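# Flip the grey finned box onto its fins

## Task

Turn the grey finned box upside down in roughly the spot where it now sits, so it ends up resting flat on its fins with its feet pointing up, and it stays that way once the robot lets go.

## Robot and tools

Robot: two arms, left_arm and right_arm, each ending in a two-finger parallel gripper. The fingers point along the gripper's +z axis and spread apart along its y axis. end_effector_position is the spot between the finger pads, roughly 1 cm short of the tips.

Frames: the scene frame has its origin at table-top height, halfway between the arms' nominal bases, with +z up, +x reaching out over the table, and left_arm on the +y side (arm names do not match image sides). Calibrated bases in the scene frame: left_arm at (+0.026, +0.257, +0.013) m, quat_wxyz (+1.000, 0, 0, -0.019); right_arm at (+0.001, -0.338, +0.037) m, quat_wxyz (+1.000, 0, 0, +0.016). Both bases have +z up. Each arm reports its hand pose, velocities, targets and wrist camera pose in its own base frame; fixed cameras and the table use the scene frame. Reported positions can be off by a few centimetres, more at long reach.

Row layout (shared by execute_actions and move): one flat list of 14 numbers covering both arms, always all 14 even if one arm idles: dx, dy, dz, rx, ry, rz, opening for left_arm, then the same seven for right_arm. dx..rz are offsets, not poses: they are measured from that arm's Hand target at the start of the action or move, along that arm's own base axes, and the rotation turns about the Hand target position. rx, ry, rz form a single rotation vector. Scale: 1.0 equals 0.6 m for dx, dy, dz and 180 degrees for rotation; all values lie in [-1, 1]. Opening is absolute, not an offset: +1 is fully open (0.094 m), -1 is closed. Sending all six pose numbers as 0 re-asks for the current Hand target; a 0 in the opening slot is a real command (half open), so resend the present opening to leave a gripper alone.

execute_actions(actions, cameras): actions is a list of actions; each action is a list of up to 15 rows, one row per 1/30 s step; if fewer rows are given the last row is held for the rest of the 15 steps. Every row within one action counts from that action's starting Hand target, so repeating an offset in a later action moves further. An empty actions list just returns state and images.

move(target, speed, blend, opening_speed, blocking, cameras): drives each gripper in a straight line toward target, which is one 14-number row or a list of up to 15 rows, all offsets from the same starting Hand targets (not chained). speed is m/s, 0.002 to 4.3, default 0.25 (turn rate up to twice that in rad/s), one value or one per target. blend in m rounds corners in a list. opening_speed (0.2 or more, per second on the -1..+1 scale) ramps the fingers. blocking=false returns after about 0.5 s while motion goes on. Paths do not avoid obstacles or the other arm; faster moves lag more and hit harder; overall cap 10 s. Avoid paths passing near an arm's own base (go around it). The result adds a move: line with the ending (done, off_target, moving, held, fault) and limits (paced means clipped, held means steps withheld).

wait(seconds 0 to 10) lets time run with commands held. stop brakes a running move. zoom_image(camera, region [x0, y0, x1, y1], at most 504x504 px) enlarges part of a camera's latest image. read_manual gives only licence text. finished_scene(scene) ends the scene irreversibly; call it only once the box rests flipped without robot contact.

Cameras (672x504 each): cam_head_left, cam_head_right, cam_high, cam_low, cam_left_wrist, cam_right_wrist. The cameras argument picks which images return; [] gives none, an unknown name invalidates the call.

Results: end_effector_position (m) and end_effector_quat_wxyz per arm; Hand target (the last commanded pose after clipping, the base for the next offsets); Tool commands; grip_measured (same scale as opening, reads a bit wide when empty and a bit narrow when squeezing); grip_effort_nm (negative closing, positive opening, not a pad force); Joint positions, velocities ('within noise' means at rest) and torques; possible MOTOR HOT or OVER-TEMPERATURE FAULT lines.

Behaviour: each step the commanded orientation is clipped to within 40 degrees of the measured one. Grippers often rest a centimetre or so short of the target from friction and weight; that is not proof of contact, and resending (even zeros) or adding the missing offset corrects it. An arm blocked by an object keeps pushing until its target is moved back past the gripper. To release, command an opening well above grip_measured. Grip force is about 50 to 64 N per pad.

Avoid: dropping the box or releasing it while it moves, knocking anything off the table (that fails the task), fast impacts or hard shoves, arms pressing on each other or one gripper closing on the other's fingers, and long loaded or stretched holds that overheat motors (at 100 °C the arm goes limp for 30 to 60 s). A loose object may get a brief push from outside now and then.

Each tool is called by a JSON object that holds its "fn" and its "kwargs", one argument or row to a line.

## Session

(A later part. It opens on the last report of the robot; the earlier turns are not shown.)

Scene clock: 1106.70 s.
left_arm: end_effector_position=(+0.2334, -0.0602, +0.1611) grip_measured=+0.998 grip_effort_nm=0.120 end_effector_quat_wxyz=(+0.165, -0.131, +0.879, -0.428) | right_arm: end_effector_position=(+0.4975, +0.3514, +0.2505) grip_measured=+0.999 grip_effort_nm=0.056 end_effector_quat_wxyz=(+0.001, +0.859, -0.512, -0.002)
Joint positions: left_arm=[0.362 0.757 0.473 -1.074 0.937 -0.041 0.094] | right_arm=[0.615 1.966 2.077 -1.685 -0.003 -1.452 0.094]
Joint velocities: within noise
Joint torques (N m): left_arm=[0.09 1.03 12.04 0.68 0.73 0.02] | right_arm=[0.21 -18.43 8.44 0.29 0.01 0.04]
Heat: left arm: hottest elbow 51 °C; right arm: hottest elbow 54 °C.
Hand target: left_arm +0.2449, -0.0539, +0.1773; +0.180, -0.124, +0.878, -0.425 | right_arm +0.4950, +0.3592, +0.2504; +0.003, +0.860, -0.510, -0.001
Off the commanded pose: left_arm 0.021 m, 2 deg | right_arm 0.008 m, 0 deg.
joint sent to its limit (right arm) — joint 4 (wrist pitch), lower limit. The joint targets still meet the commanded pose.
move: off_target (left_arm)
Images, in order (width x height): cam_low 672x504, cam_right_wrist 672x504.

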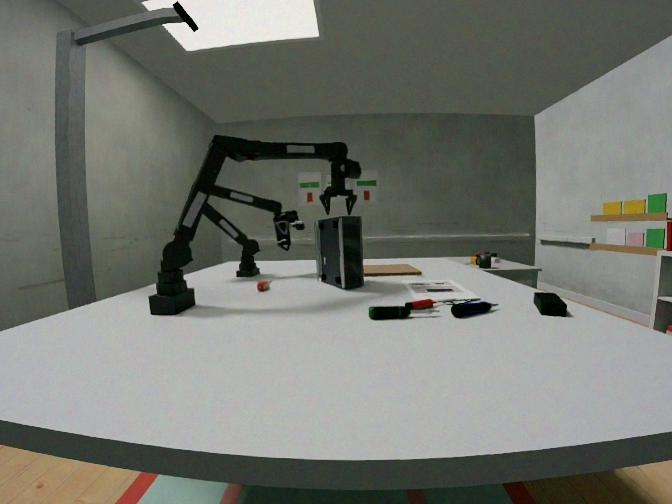

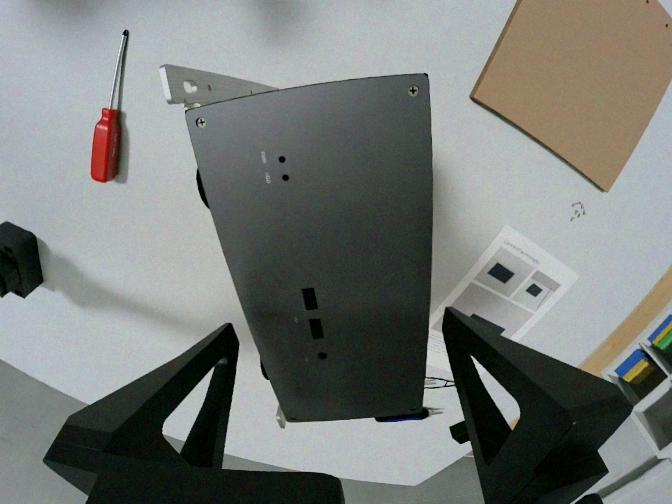

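{"fn": "move", "kwargs": {
  "target": [0,0,0,0,0,0,1,-0.002,-0.004,-0.105,0,0,0,1],
  "speed": 0.05,
  "cameras": ["cam_right_wrist","cam_low"]
}}

{"fn": "zoom_image", "kwargs": {
  "camera": "cam_low",
  "region": [260, 150, 400, 310]
}}

Scene clock: 1115.57 s.
left_arm: end_effector_position=(+0.2334, -0.0602, +0.1611) grip_measured=+0.998 grip_effort_nm=0.120 end_effector_quat_wxyz=(+0.165, -0.131, +0.879, -0.428) | right_arm: end_effector_position=(+0.4959, +0.3503, +0.1854) grip_measured=+0.999 grip_effort_nm=0.066 end_effector_quat_wxyz=(+0.007, +0.859, -0.512, -0.005)
Joint positions: left_arm=[0.362 0.757 0.473 -1.074 0.937 -0.041 0.094] | right_arm=[0.615 1.966 1.906 -1.529 -0.003 -1.451 0.094]
Joint velocities: within noise
Joint torques (N m): left_arm=[0.09 1.03 12.08 0.65 0.74 0.02] | right_arm=[0.44 -18.37 7.94 0.75 -0.01 0.02]
Heat: left arm: hottest elbow 51 °C; right arm: hottest elbow 53 °C.
Hand target: left_arm +0.2449, -0.0539, +0.1773; +0.180, -0.124, +0.878, -0.425 | right_arm +0.4938, +0.3569, +0.1873; +0.003, +0.860, -0.510, -0.001
Off the commanded pose: left_arm 0.021 m, 2 deg | right_arm 0.007 m, 1 deg.
move: off_target (left_arm)
Images, in order (width x height): cam_low 672x504, cam_right_wrist 672x504.

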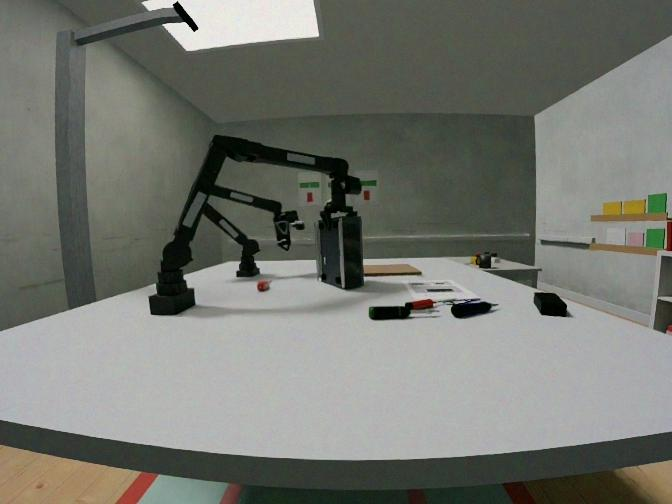

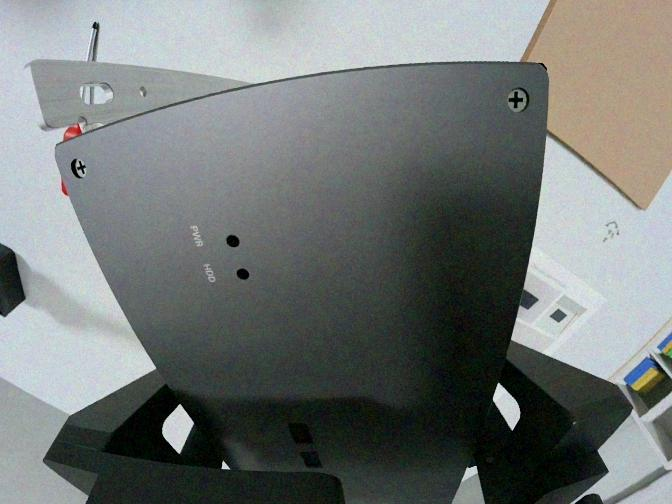

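Scaled by 3.150.

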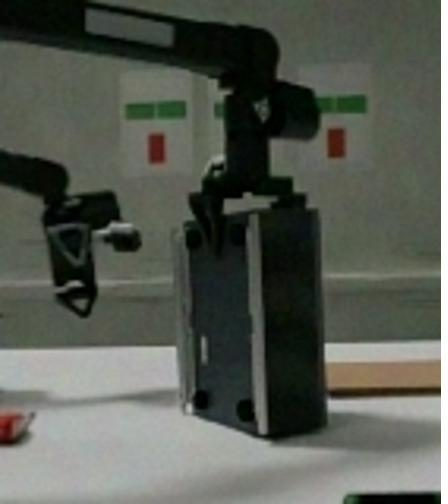

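{"fn": "move", "kwargs": {
  "target": [
    [0,0,0,0,0,0,1,0,0,0,0,0,0,0.6],
    [0,0,0,0,0,0,1,0,0,0.07,0,0,0,-0.5]
  ],
  "speed": 0.05,
  "opening_speed": 0.3,
  "cameras": ["cam_right_wrist","cam_low"]
}}

{"fn": "zoom_image", "kwargs": {
  "camera": "cam_low",
  "region": [260, 150, 400, 310]
}}

Scene clock: 1129.13 s.
left_arm: end_effector_position=(+0.2334, -0.0602, +0.1611) grip_measured=+0.998 grip_effort_nm=0.120 end_effector_quat_wxyz=(+0.165, -0.131, +0.879, -0.428) | right_arm: end_effector_position=(+0.4973, +0.3505, +0.1868) grip_measured=+0.931 grip_effort_nm=-1.038 end_effector_quat_wxyz=(+0.018, +0.860, -0.511, -0.007)
Joint positions: left_arm=[0.362 0.757 0.473 -1.074 0.937 -0.041 0.094] | right_arm=[0.615 1.984 1.939 -1.563 0.001 -1.455 0.091]
Joint velocities: within noise
Joint torques (N m): left_arm=[-0.03 1.08 12.07 0.68 0.74 0.01] | right_arm=[-0.03 -20.66 12.63 -1.77 -0.19 0.08]
Heat: left arm: hottest elbow 52 °C; right arm: hottest elbow 51 °C.
Hand target: left_arm +0.2449, -0.0540, +0.1773; +0.180, -0.124, +0.878, -0.425 | right_arm +0.4938, +0.3569, +0.2291; +0.003, +0.860, -0.510, -0.001
Off the commanded pose: left_arm 0.021 m, 2 deg | right_arm 0.043 m, 2 deg.
move: off_target (left_arm, right_arm); target 2's new opening was sent with right_arm's hand 0.043 m and 2 deg from that target
Images, in order (width x height): cam_low 672x504, cam_right_wrist 672x504.

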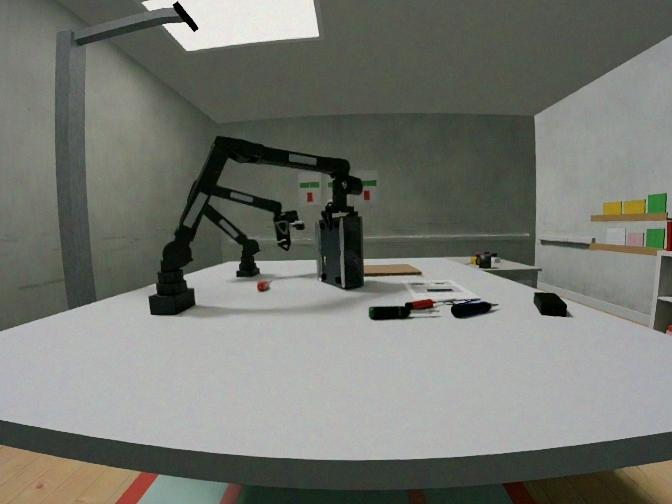

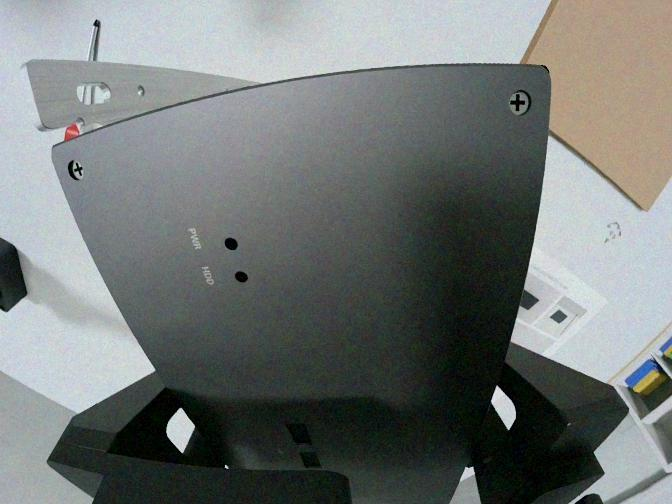

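Scaled by 3.150.

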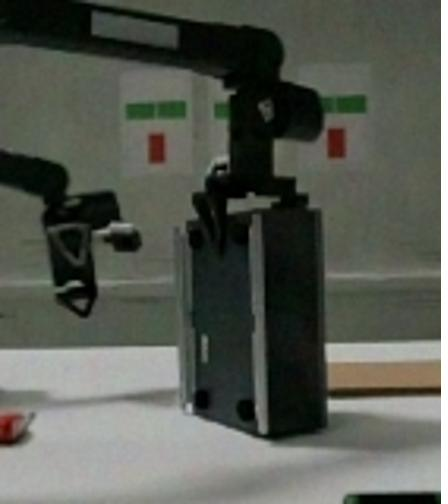

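{"fn": "move", "kwargs": {
  "target": [0,0,0,0,0,0,1,0,0,0.06,0,0,0,-1],
  "speed": 0.05,
  "cameras": ["cam_low"]
}}

{"fn": "zoom_image", "kwargs": {
  "camera": "cam_low",
  "region": [260, 150, 400, 310]
}}

Scene clock: 1134.93 s.
left_arm: end_effector_position=(+0.2334, -0.0602, +0.1611) grip_measured=+0.998 grip_effort_nm=0.125 end_effector_quat_wxyz=(+0.165, -0.131, +0.879, -0.428) | right_arm: end_effector_position=(+0.4993, +0.3519, +0.1888) grip_measured=+0.931 grip_effort_nm=-1.043 end_effector_quat_wxyz=(+0.030, +0.859, -0.512, -0.013)
Joint positions: left_arm=[0.362 0.757 0.473 -1.074 0.937 -0.041 0.094] | right_arm=[0.615 2.013 1.988 -1.612 0.001 -1.452 0.091]
Joint velocities: within noise
Joint torques (N m): left_arm=[-0.03 1.14 12.08 0.66 0.73 0.02] | right_arm=[0.21 -25.11 14.27 -2.61 -0.16 0.03]
Heat: left arm: hottest elbow 52 °C; right arm: hottest elbow 51 °C.
Hand target: left_arm +0.2449, -0.0540, +0.1773; +0.180, -0.124, +0.878, -0.425 | right_arm +0.4937, +0.3568, +0.2653; +0.003, +0.860, -0.510, -0.001
Off the commanded pose: left_arm 0.021 m, 2 deg | right_arm 0.077 m, 3 deg.
joint sent to its limit (right arm) — joint 4 (wrist pitch), lower limit. The joint targets are off in position, not in orientation.
move: off_target (left_arm, right_arm)
Images, in order (width x height): cam_low 672x504.

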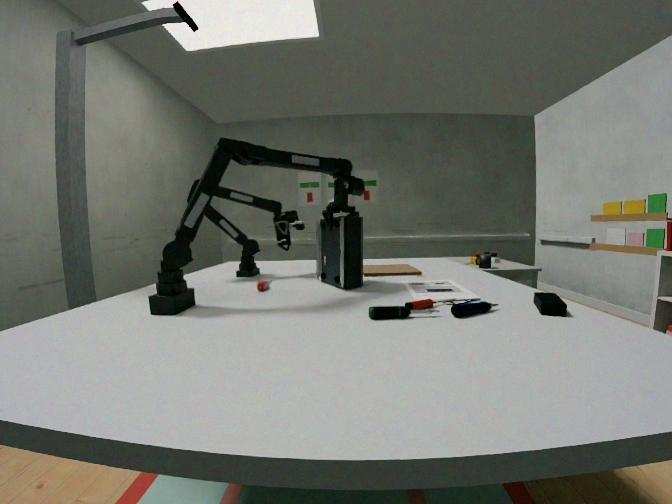

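Scaled by 3.150.

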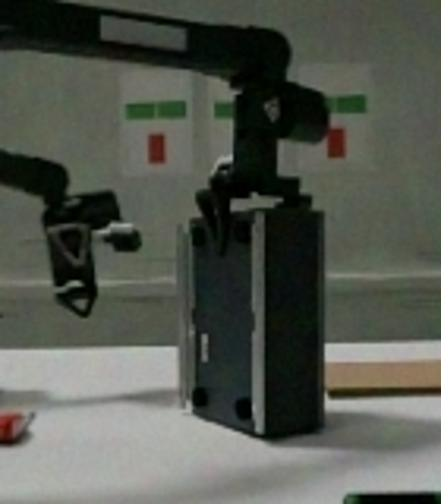

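{"fn": "move", "kwargs": {
  "target": [0,0,0,0,0,0,1,-0.01,-0.005,0.07,0,0,0,-1],
  "speed": 0.05,
  "cameras": ["cam_low"]
}}

{"fn": "zoom_image", "kwargs": {
  "camera": "cam_low",
  "region": [260, 150, 400, 310]
}}

Scene clock: 1141.23 s.
left_arm: end_effector_position=(+0.2334, -0.0602, +0.1611) grip_measured=+0.998 grip_effort_nm=0.120 end_effector_quat_wxyz=(+0.165, -0.131, +0.879, -0.428) | right_arm: end_effector_position=(+0.4973, +0.3505, +0.1896) grip_measured=+0.931 grip_effort_nm=-1.043 end_effector_quat_wxyz=(+0.034, +0.857, -0.514, -0.015)
Joint positions: left_arm=[0.362 0.757 0.473 -1.074 0.937 -0.041 0.094] | right_arm=[0.615 2.012 1.988 -1.621 0.001 -1.447 0.091]
Joint velocities: within noise
Joint torques (N m): left_arm=[0.03 1.08 12.05 0.66 0.74 0.01] | right_arm=[0.15 -30.21 14.16 -2.04 -0.14 -0.07]
Heat: left arm: hottest elbow 52 °C; right arm: hottest elbow 52 °C.
Hand target: left_arm +0.2449, -0.0540, +0.1773; +0.180, -0.124, +0.878, -0.425 | right_arm +0.4878, +0.3539, +0.3073; +0.003, +0.860, -0.510, -0.001
Off the commanded pose: left_arm 0.021 m, 2 deg | right_arm 0.118 m, 4 deg.
joint sent to its limit (right arm) — joint 4 (wrist pitch), lower limit. The joint targets are off in position and orientation.
move: off_target (left_arm, right_arm)
Images, in order (width x height): cam_low 672x504.

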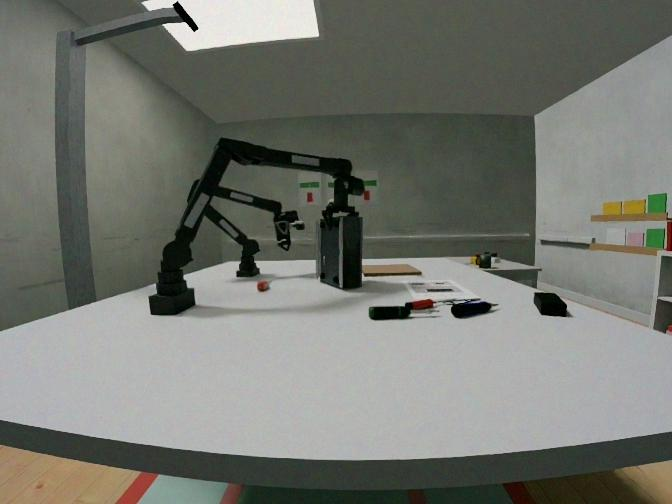

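Scaled by 3.150.

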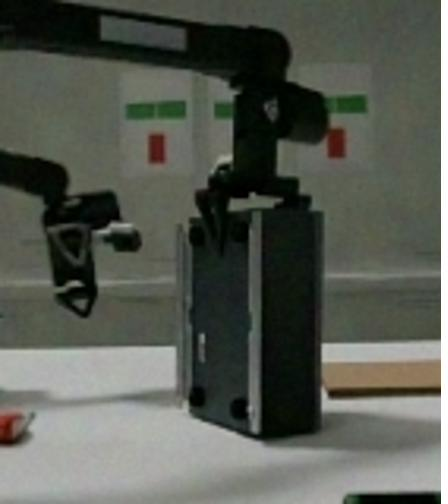

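{"fn": "move", "kwargs": {
  "target": [0,0,0,0,0,0,1,0,0,0.0,0,0,-0.25,-1],
  "speed": 0.2
}}

Scene clock: 1152.03 s.
left_arm: end_effector_position=(+0.2334, -0.0602, +0.1611) grip_measured=+0.998 grip_effort_nm=0.120 end_effector_quat_wxyz=(+0.165, -0.131, +0.879, -0.428) | right_arm: end_effector_position=(+0.4813, +0.3496, +0.1908) grip_measured=+0.929 grip_effort_nm=-1.043 end_effector_quat_wxyz=(-0.062, -0.610, +0.790, +0.015)
Joint positions: left_arm=[0.362 0.757 0.473 -1.074 0.937 -0.041 0.094] | right_arm=[0.621 2.009 1.982 -1.67 -0.026 -0.695 0.091]
Joint velocities: within noise
Joint torques (N m): left_arm=[0.15 1.08 12.07 0.66 0.73 0.01] | right_arm=[-0.91 -31.56 13.75 -0.47 0.64 0.36]
Heat: left arm: hottest elbow 52 °C; right arm: hottest elbow 54 °C.
Hand target: left_arm +0.2449, -0.0540, +0.1773; +0.180, -0.124, +0.878, -0.425 | right_arm +0.4878, +0.3538, +0.3071; -0.002, -0.600, +0.800, +0.002
Off the commanded pose: left_arm 0.021 m, 2 deg | right_arm 0.117 m, 7 deg.
joint sent to its limit (right arm) — joint 4 (wrist pitch), lower limit. The joint targets are off in position and orientation.
move: off_target (left_arm, right_arm)

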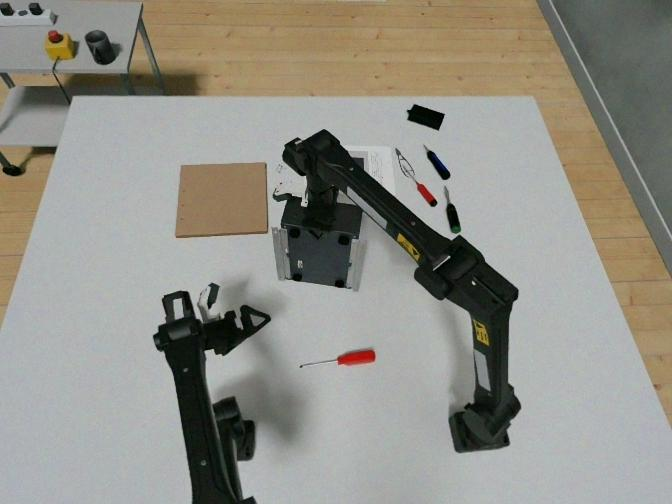

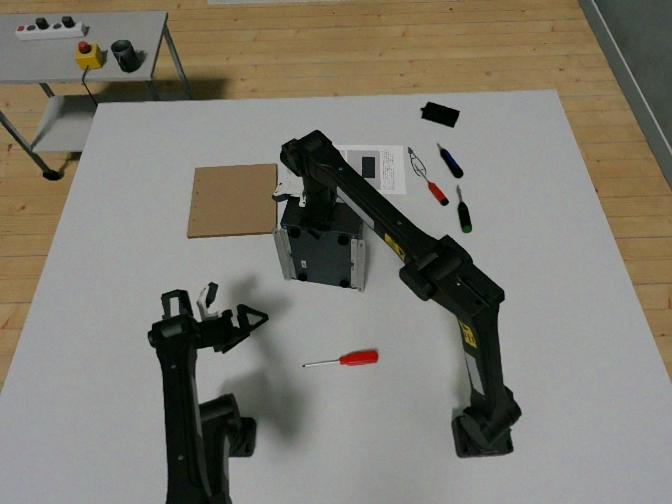

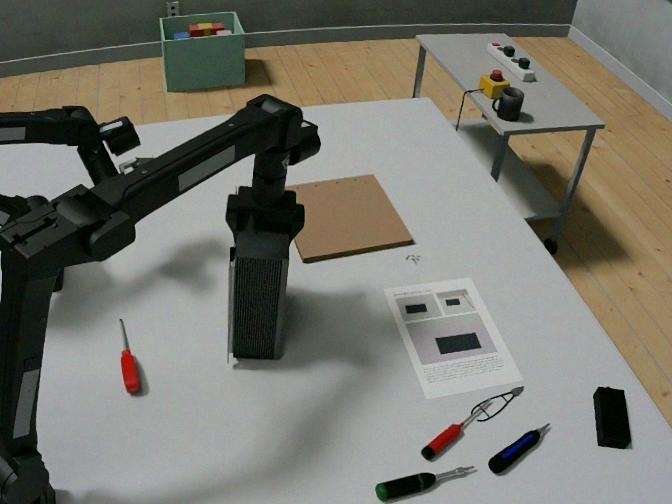

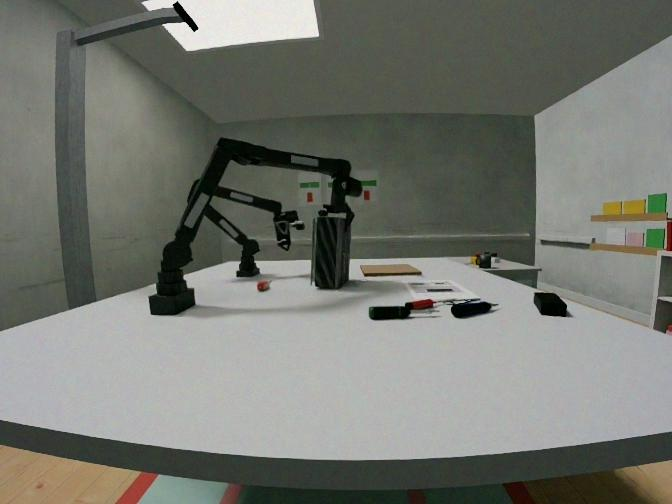

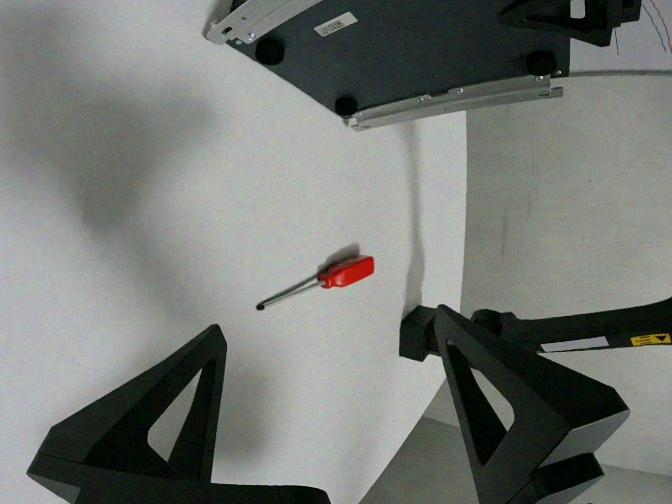

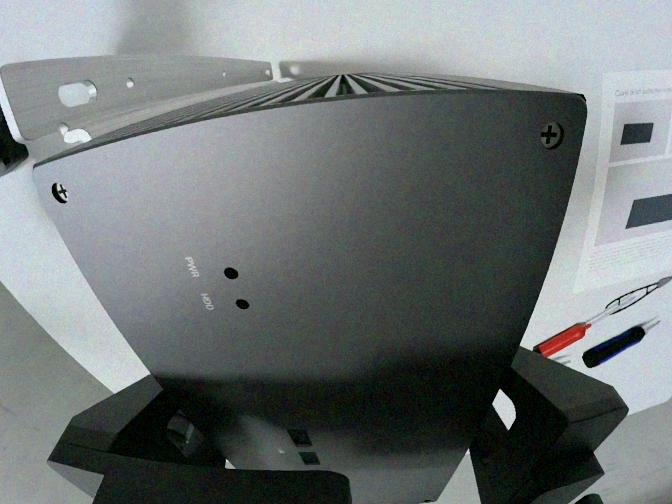

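{"fn": "move", "kwargs": {
  "target": [
    [0,0,0,0,0,0,1,0,0,0.0,0,0,-0.38,-1],
    [0,0,0,0,0,0,1,0,0,0.0,0,0,-0.75,-1]
  ],
  "speed": 0.2
}}

{"fn": "zoom_image", "kwargs": {
  "camera": "cam_low",
  "region": [260, 150, 400, 310]
}}

Scene clock: 1164.80 s.
left_arm: end_effector_position=(+0.2334, -0.0602, +0.1611) grip_measured=+0.998 grip_effort_nm=0.120 end_effector_quat_wxyz=(+0.165, -0.131, +0.879, -0.428) | right_arm: end_effector_position=(+0.4735, +0.3517, +0.1910) grip_measured=+0.928 grip_effort_nm=-1.043 end_effector_quat_wxyz=(-0.035, +0.494, +0.867, -0.055)
Joint positions: left_arm=[0.362 0.757 0.473 -1.074 0.937 -0.041 0.094] | right_arm=[0.634 1.995 1.962 -1.666 -0.02 1.668 0.091]
Joint velocities: within noise
Joint torques (N m): left_arm=[0.03 1.08 12.03 0.65 0.73 0.01] | right_arm=[-0.91 -29.92 14.98 -0.55 0.75 0.31]
Heat: left arm: hottest elbow 52 °C; right arm: hottest elbow 55 °C.
Hand target: left_arm +0.2449, -0.0540, +0.1773; +0.180, -0.124, +0.878, -0.425 | right_arm +0.4879, +0.3538, +0.3072; +0.001, +0.510, +0.860, +0.003
Off the commanded pose: left_arm 0.021 m, 2 deg | right_arm 0.117 m, 8 deg.
joint sent to its limit (right arm) — joint 4 (wrist pitch), lower limit. The joint targets are off in position and orientation.
move: off_target (left_arm, right_arm)

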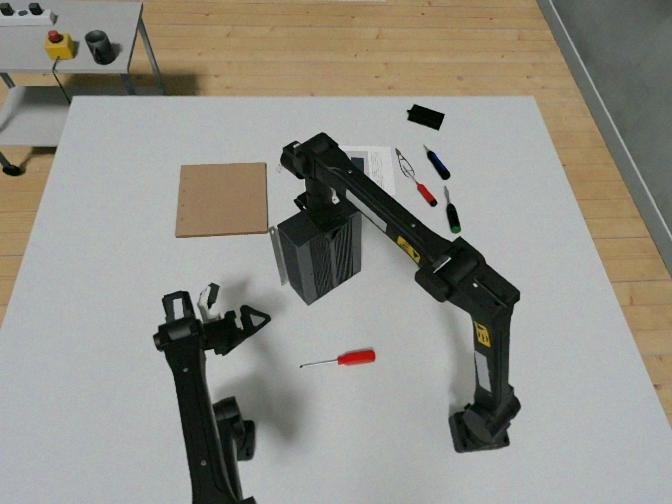

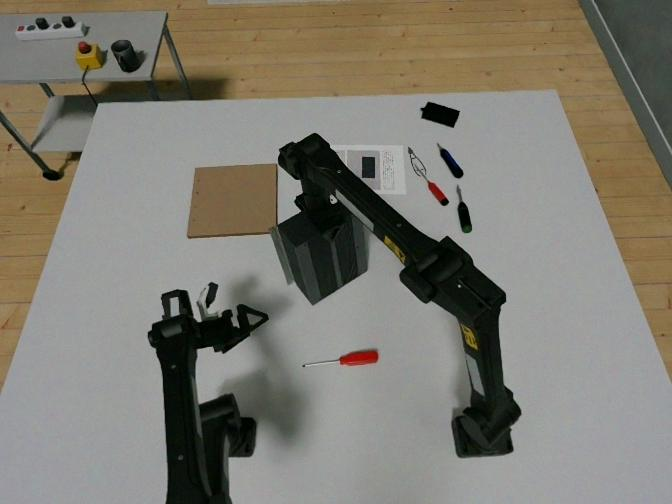

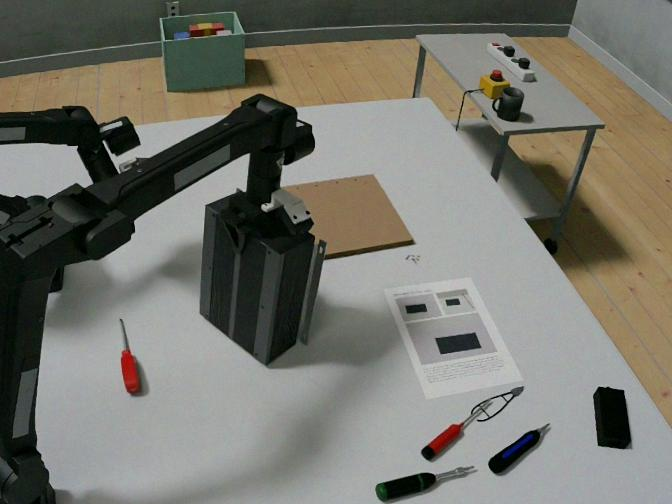

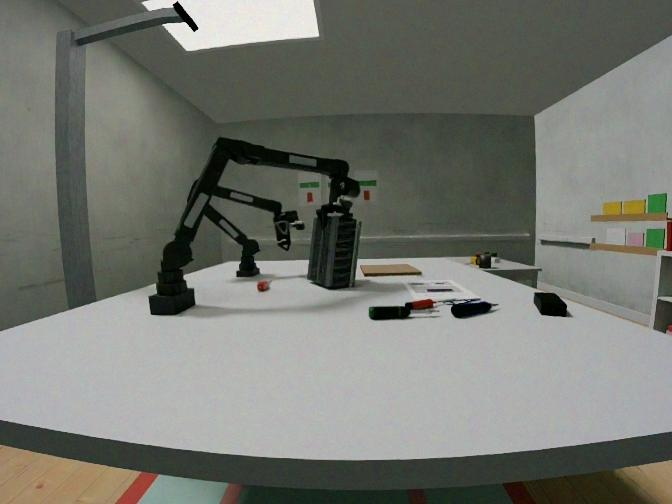

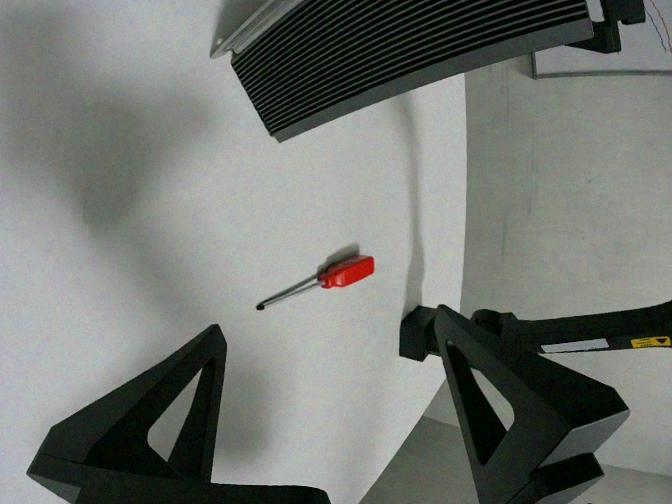

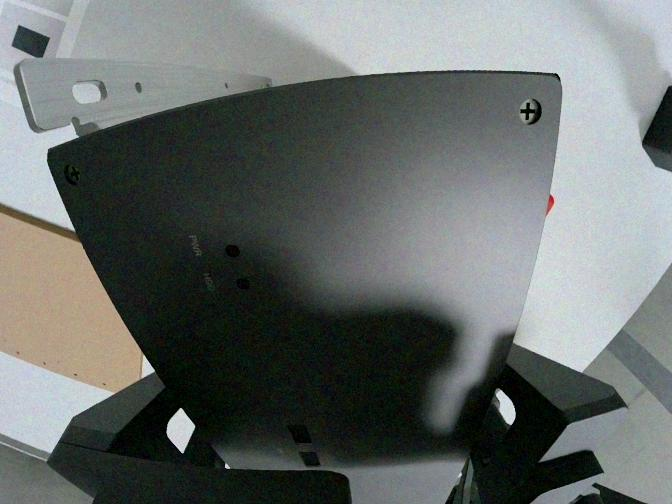

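Scaled by 3.150.

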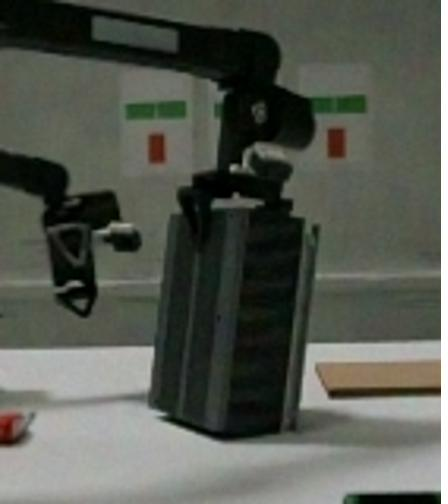

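{"fn": "move", "kwargs": {
  "target": [
    [0,0,0,0,0,0,1,-0.088,-0.037,-0.114,0.040,-0.073,0,-1],
    [0,0,0,0,0,0,1,-0.132,-0.061,-0.126,0.081,-0.146,0,-1]
  ],
  "speed": 0.05
}}

{"fn": "zoom_image", "kwargs": {
  "camera": "cam_low",
  "region": [260, 150, 400, 310]
}}

Scene clock: 1194.43 s.
left_arm: end_effector_position=(+0.2334, -0.0602, +0.1611) grip_measured=+0.998 grip_effort_nm=0.120 end_effector_quat_wxyz=(+0.165, -0.131, +0.879, -0.428) | right_arm: end_effector_position=(+0.3808, +0.2961, +0.1845) grip_measured=+0.928 grip_effort_nm=-1.043 end_effector_quat_wxyz=(+0.093, +0.501, +0.847, +0.150)
Joint positions: left_arm=[0.362 0.757 0.473 -1.074 0.937 -0.041 0.094] | right_arm=[0.687 1.414 1.149 -0.958 0.07 1.742 0.091]
Joint velocities: within noise
Joint torques (N m): left_arm=[0.15 1.14 12.04 0.66 0.73 0.01] | right_arm=[-0.26 -13.51 11.21 4.29 1.05 -0.09]
Heat: left arm: hottest elbow 52 °C; right arm: hottest elbow 57 °C.
Hand target: left_arm +0.2449, -0.0540, +0.1773; +0.180, -0.124, +0.878, -0.425 | right_arm +0.4087, +0.3171, +0.2317; +0.132, +0.492, +0.830, +0.227
Off the commanded pose: left_arm 0.021 m, 2 deg | right_arm 0.059 m, 10 deg.
move: off_target (left_arm, right_arm)

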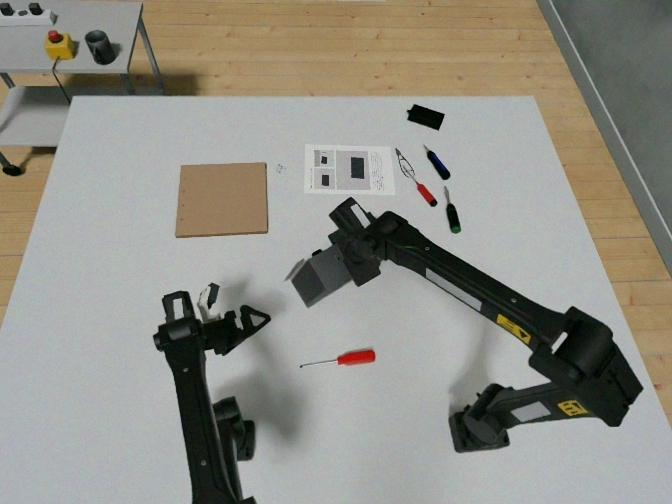

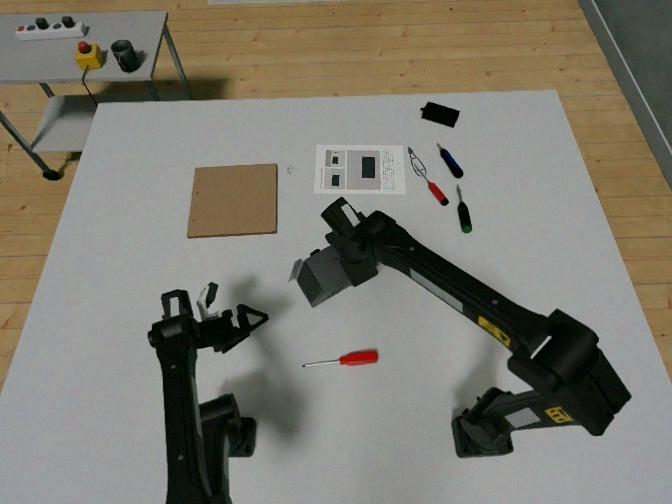

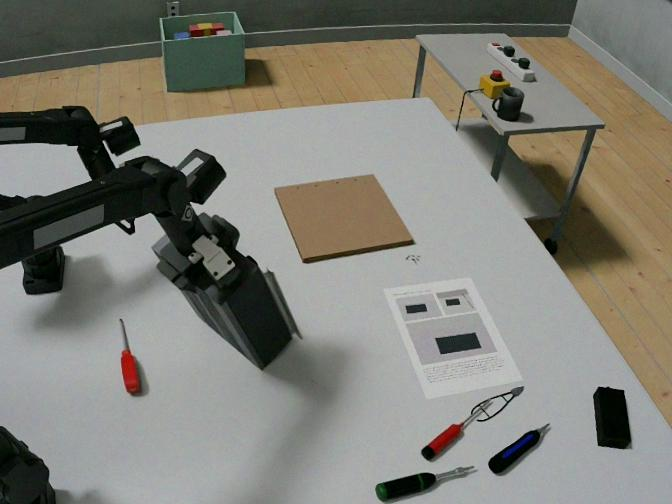

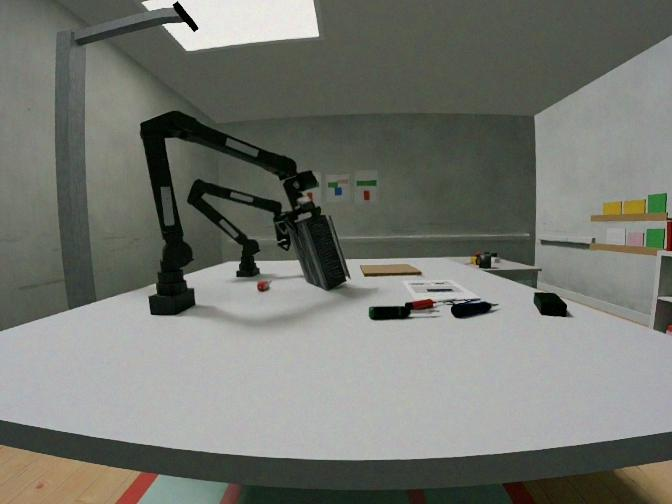

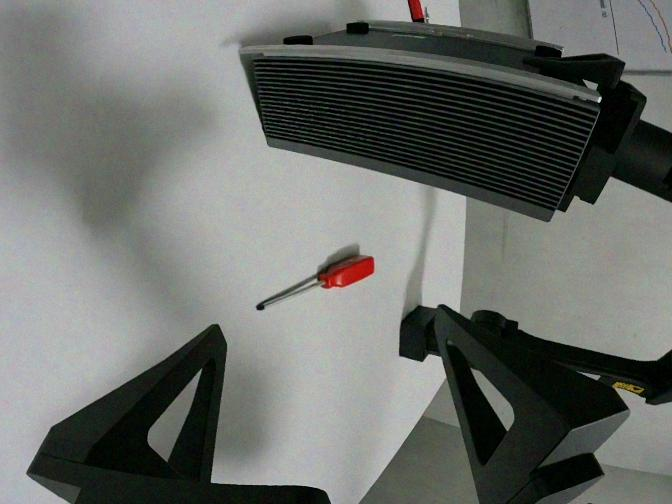

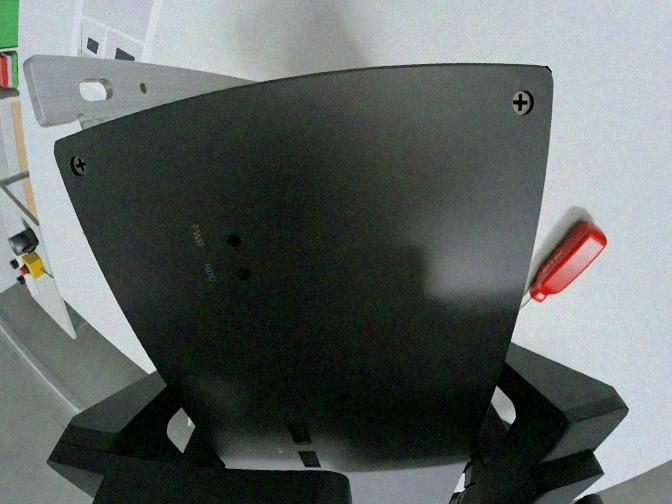

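Scaled by 3.150.

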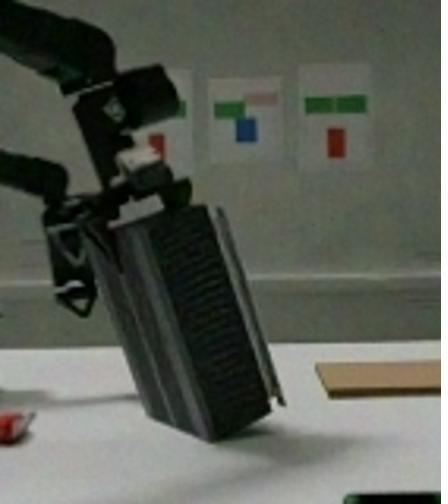

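{"fn": "move", "kwargs": {
  "target": [
    [0,0,0,0,0,0,1,-0.022,-0.0115,-0.027,0.035,-0.063,0,-1],
    [0,0,0,0,0,0,1,-0.025,-0.013,-0.073,0.073,-0.131,0,-1]
  ],
  "speed": 0.05
}}

{"fn": "zoom_image", "kwargs": {
  "camera": "cam_low",
  "region": [260, 150, 400, 310]
}}

Scene clock: 1211.53 s.
left_arm: end_effector_position=(+0.2334, -0.0602, +0.1611) grip_measured=+0.998 grip_effort_nm=0.120 end_effector_quat_wxyz=(+0.165, -0.131, +0.879, -0.428) | right_arm: end_effector_position=(+0.3725, +0.2883, +0.1424) grip_measured=+0.928 grip_effort_nm=-1.038 end_effector_quat_wxyz=(+0.215, +0.468, +0.777, +0.362)
Joint positions: left_arm=[0.362 0.757 0.473 -1.074 0.937 -0.041 0.094] | right_arm=[0.724 1.25 0.67 -0.135 0.177 1.728 0.091]
Joint velocities: within noise
Joint torques (N m): left_arm=[0.21 0.97 12.08 0.72 0.73 0.01] | right_arm=[0.21 -8.59 11.12 4.19 0.66 -0.38]
Heat: left arm: hottest elbow 52 °C; right arm: hottest elbow 56 °C.
Hand target: left_arm +0.2449, -0.0540, +0.1773; +0.180, -0.124, +0.878, -0.425 | right_arm +0.3937, +0.3094, +0.1879; +0.242, +0.447, +0.754, +0.415
Off the commanded pose: left_arm 0.021 m, 2 deg | right_arm 0.054 m, 8 deg.
move: off_target (left_arm, right_arm)

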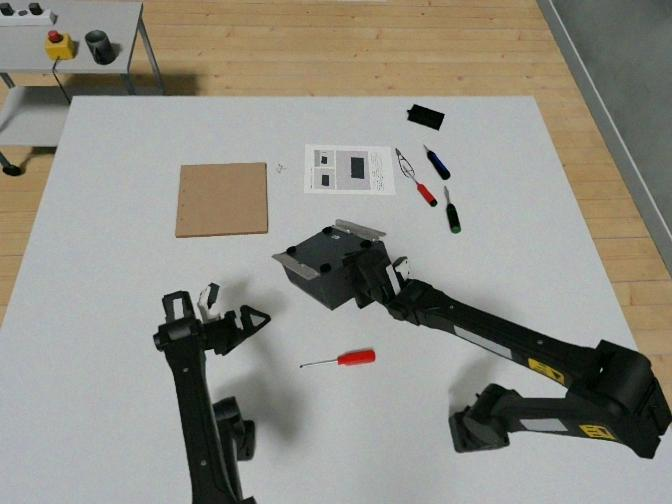

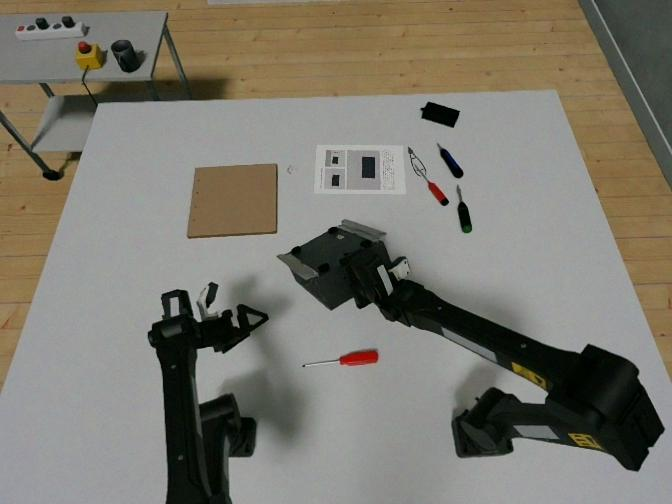

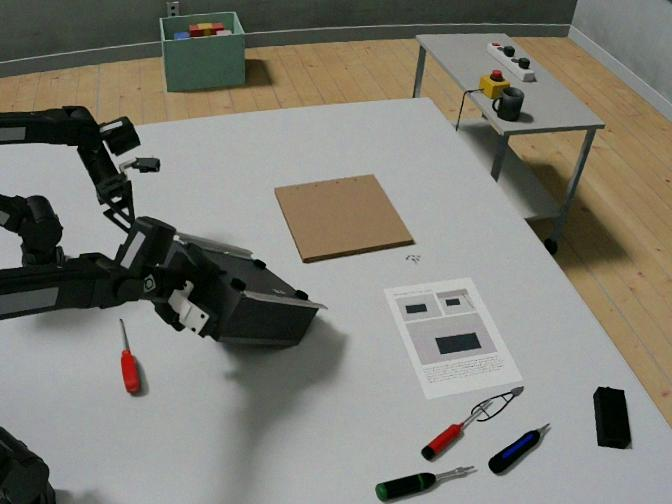

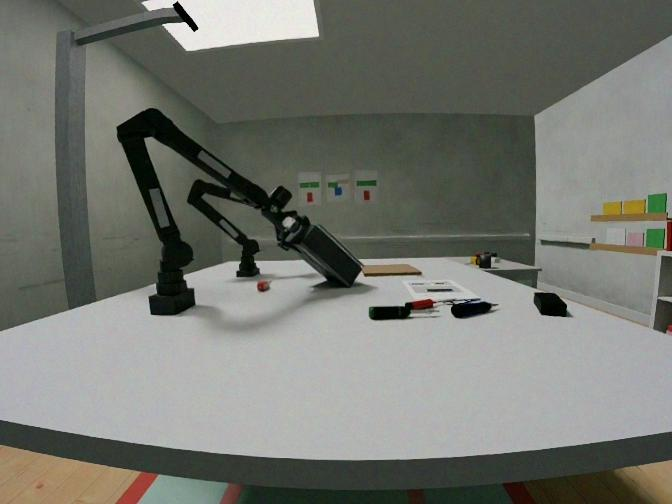

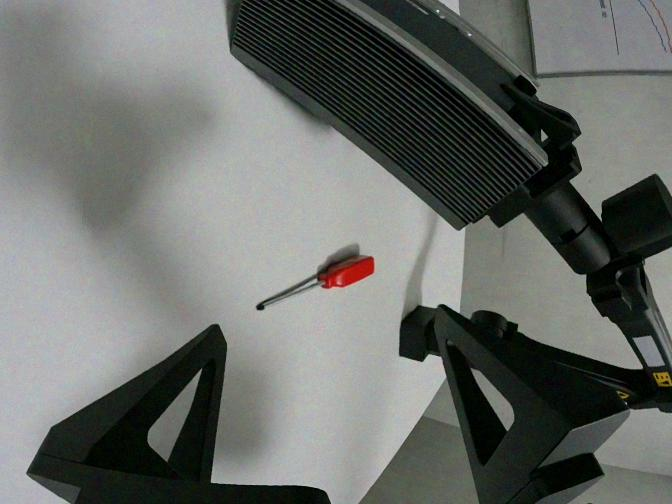

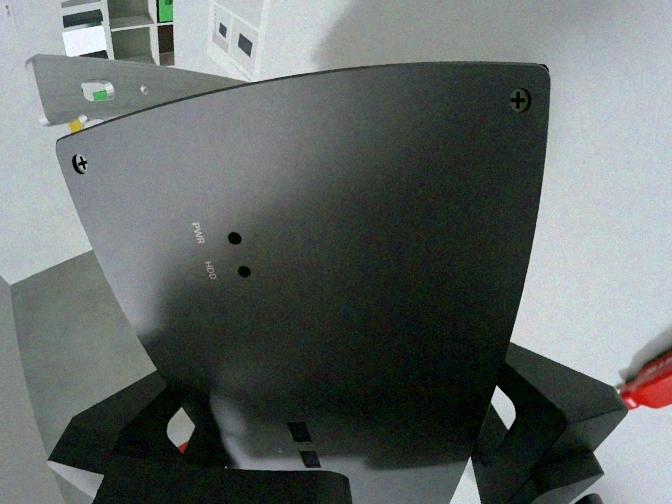

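Scaled by 3.150.

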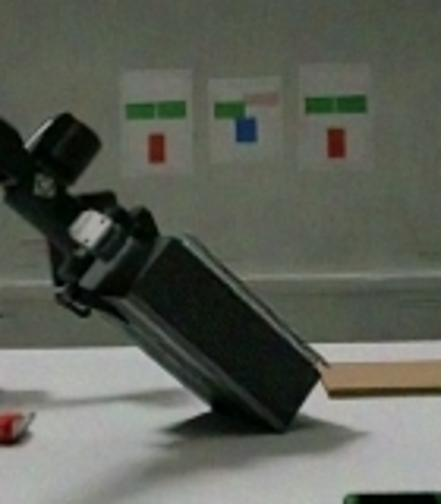

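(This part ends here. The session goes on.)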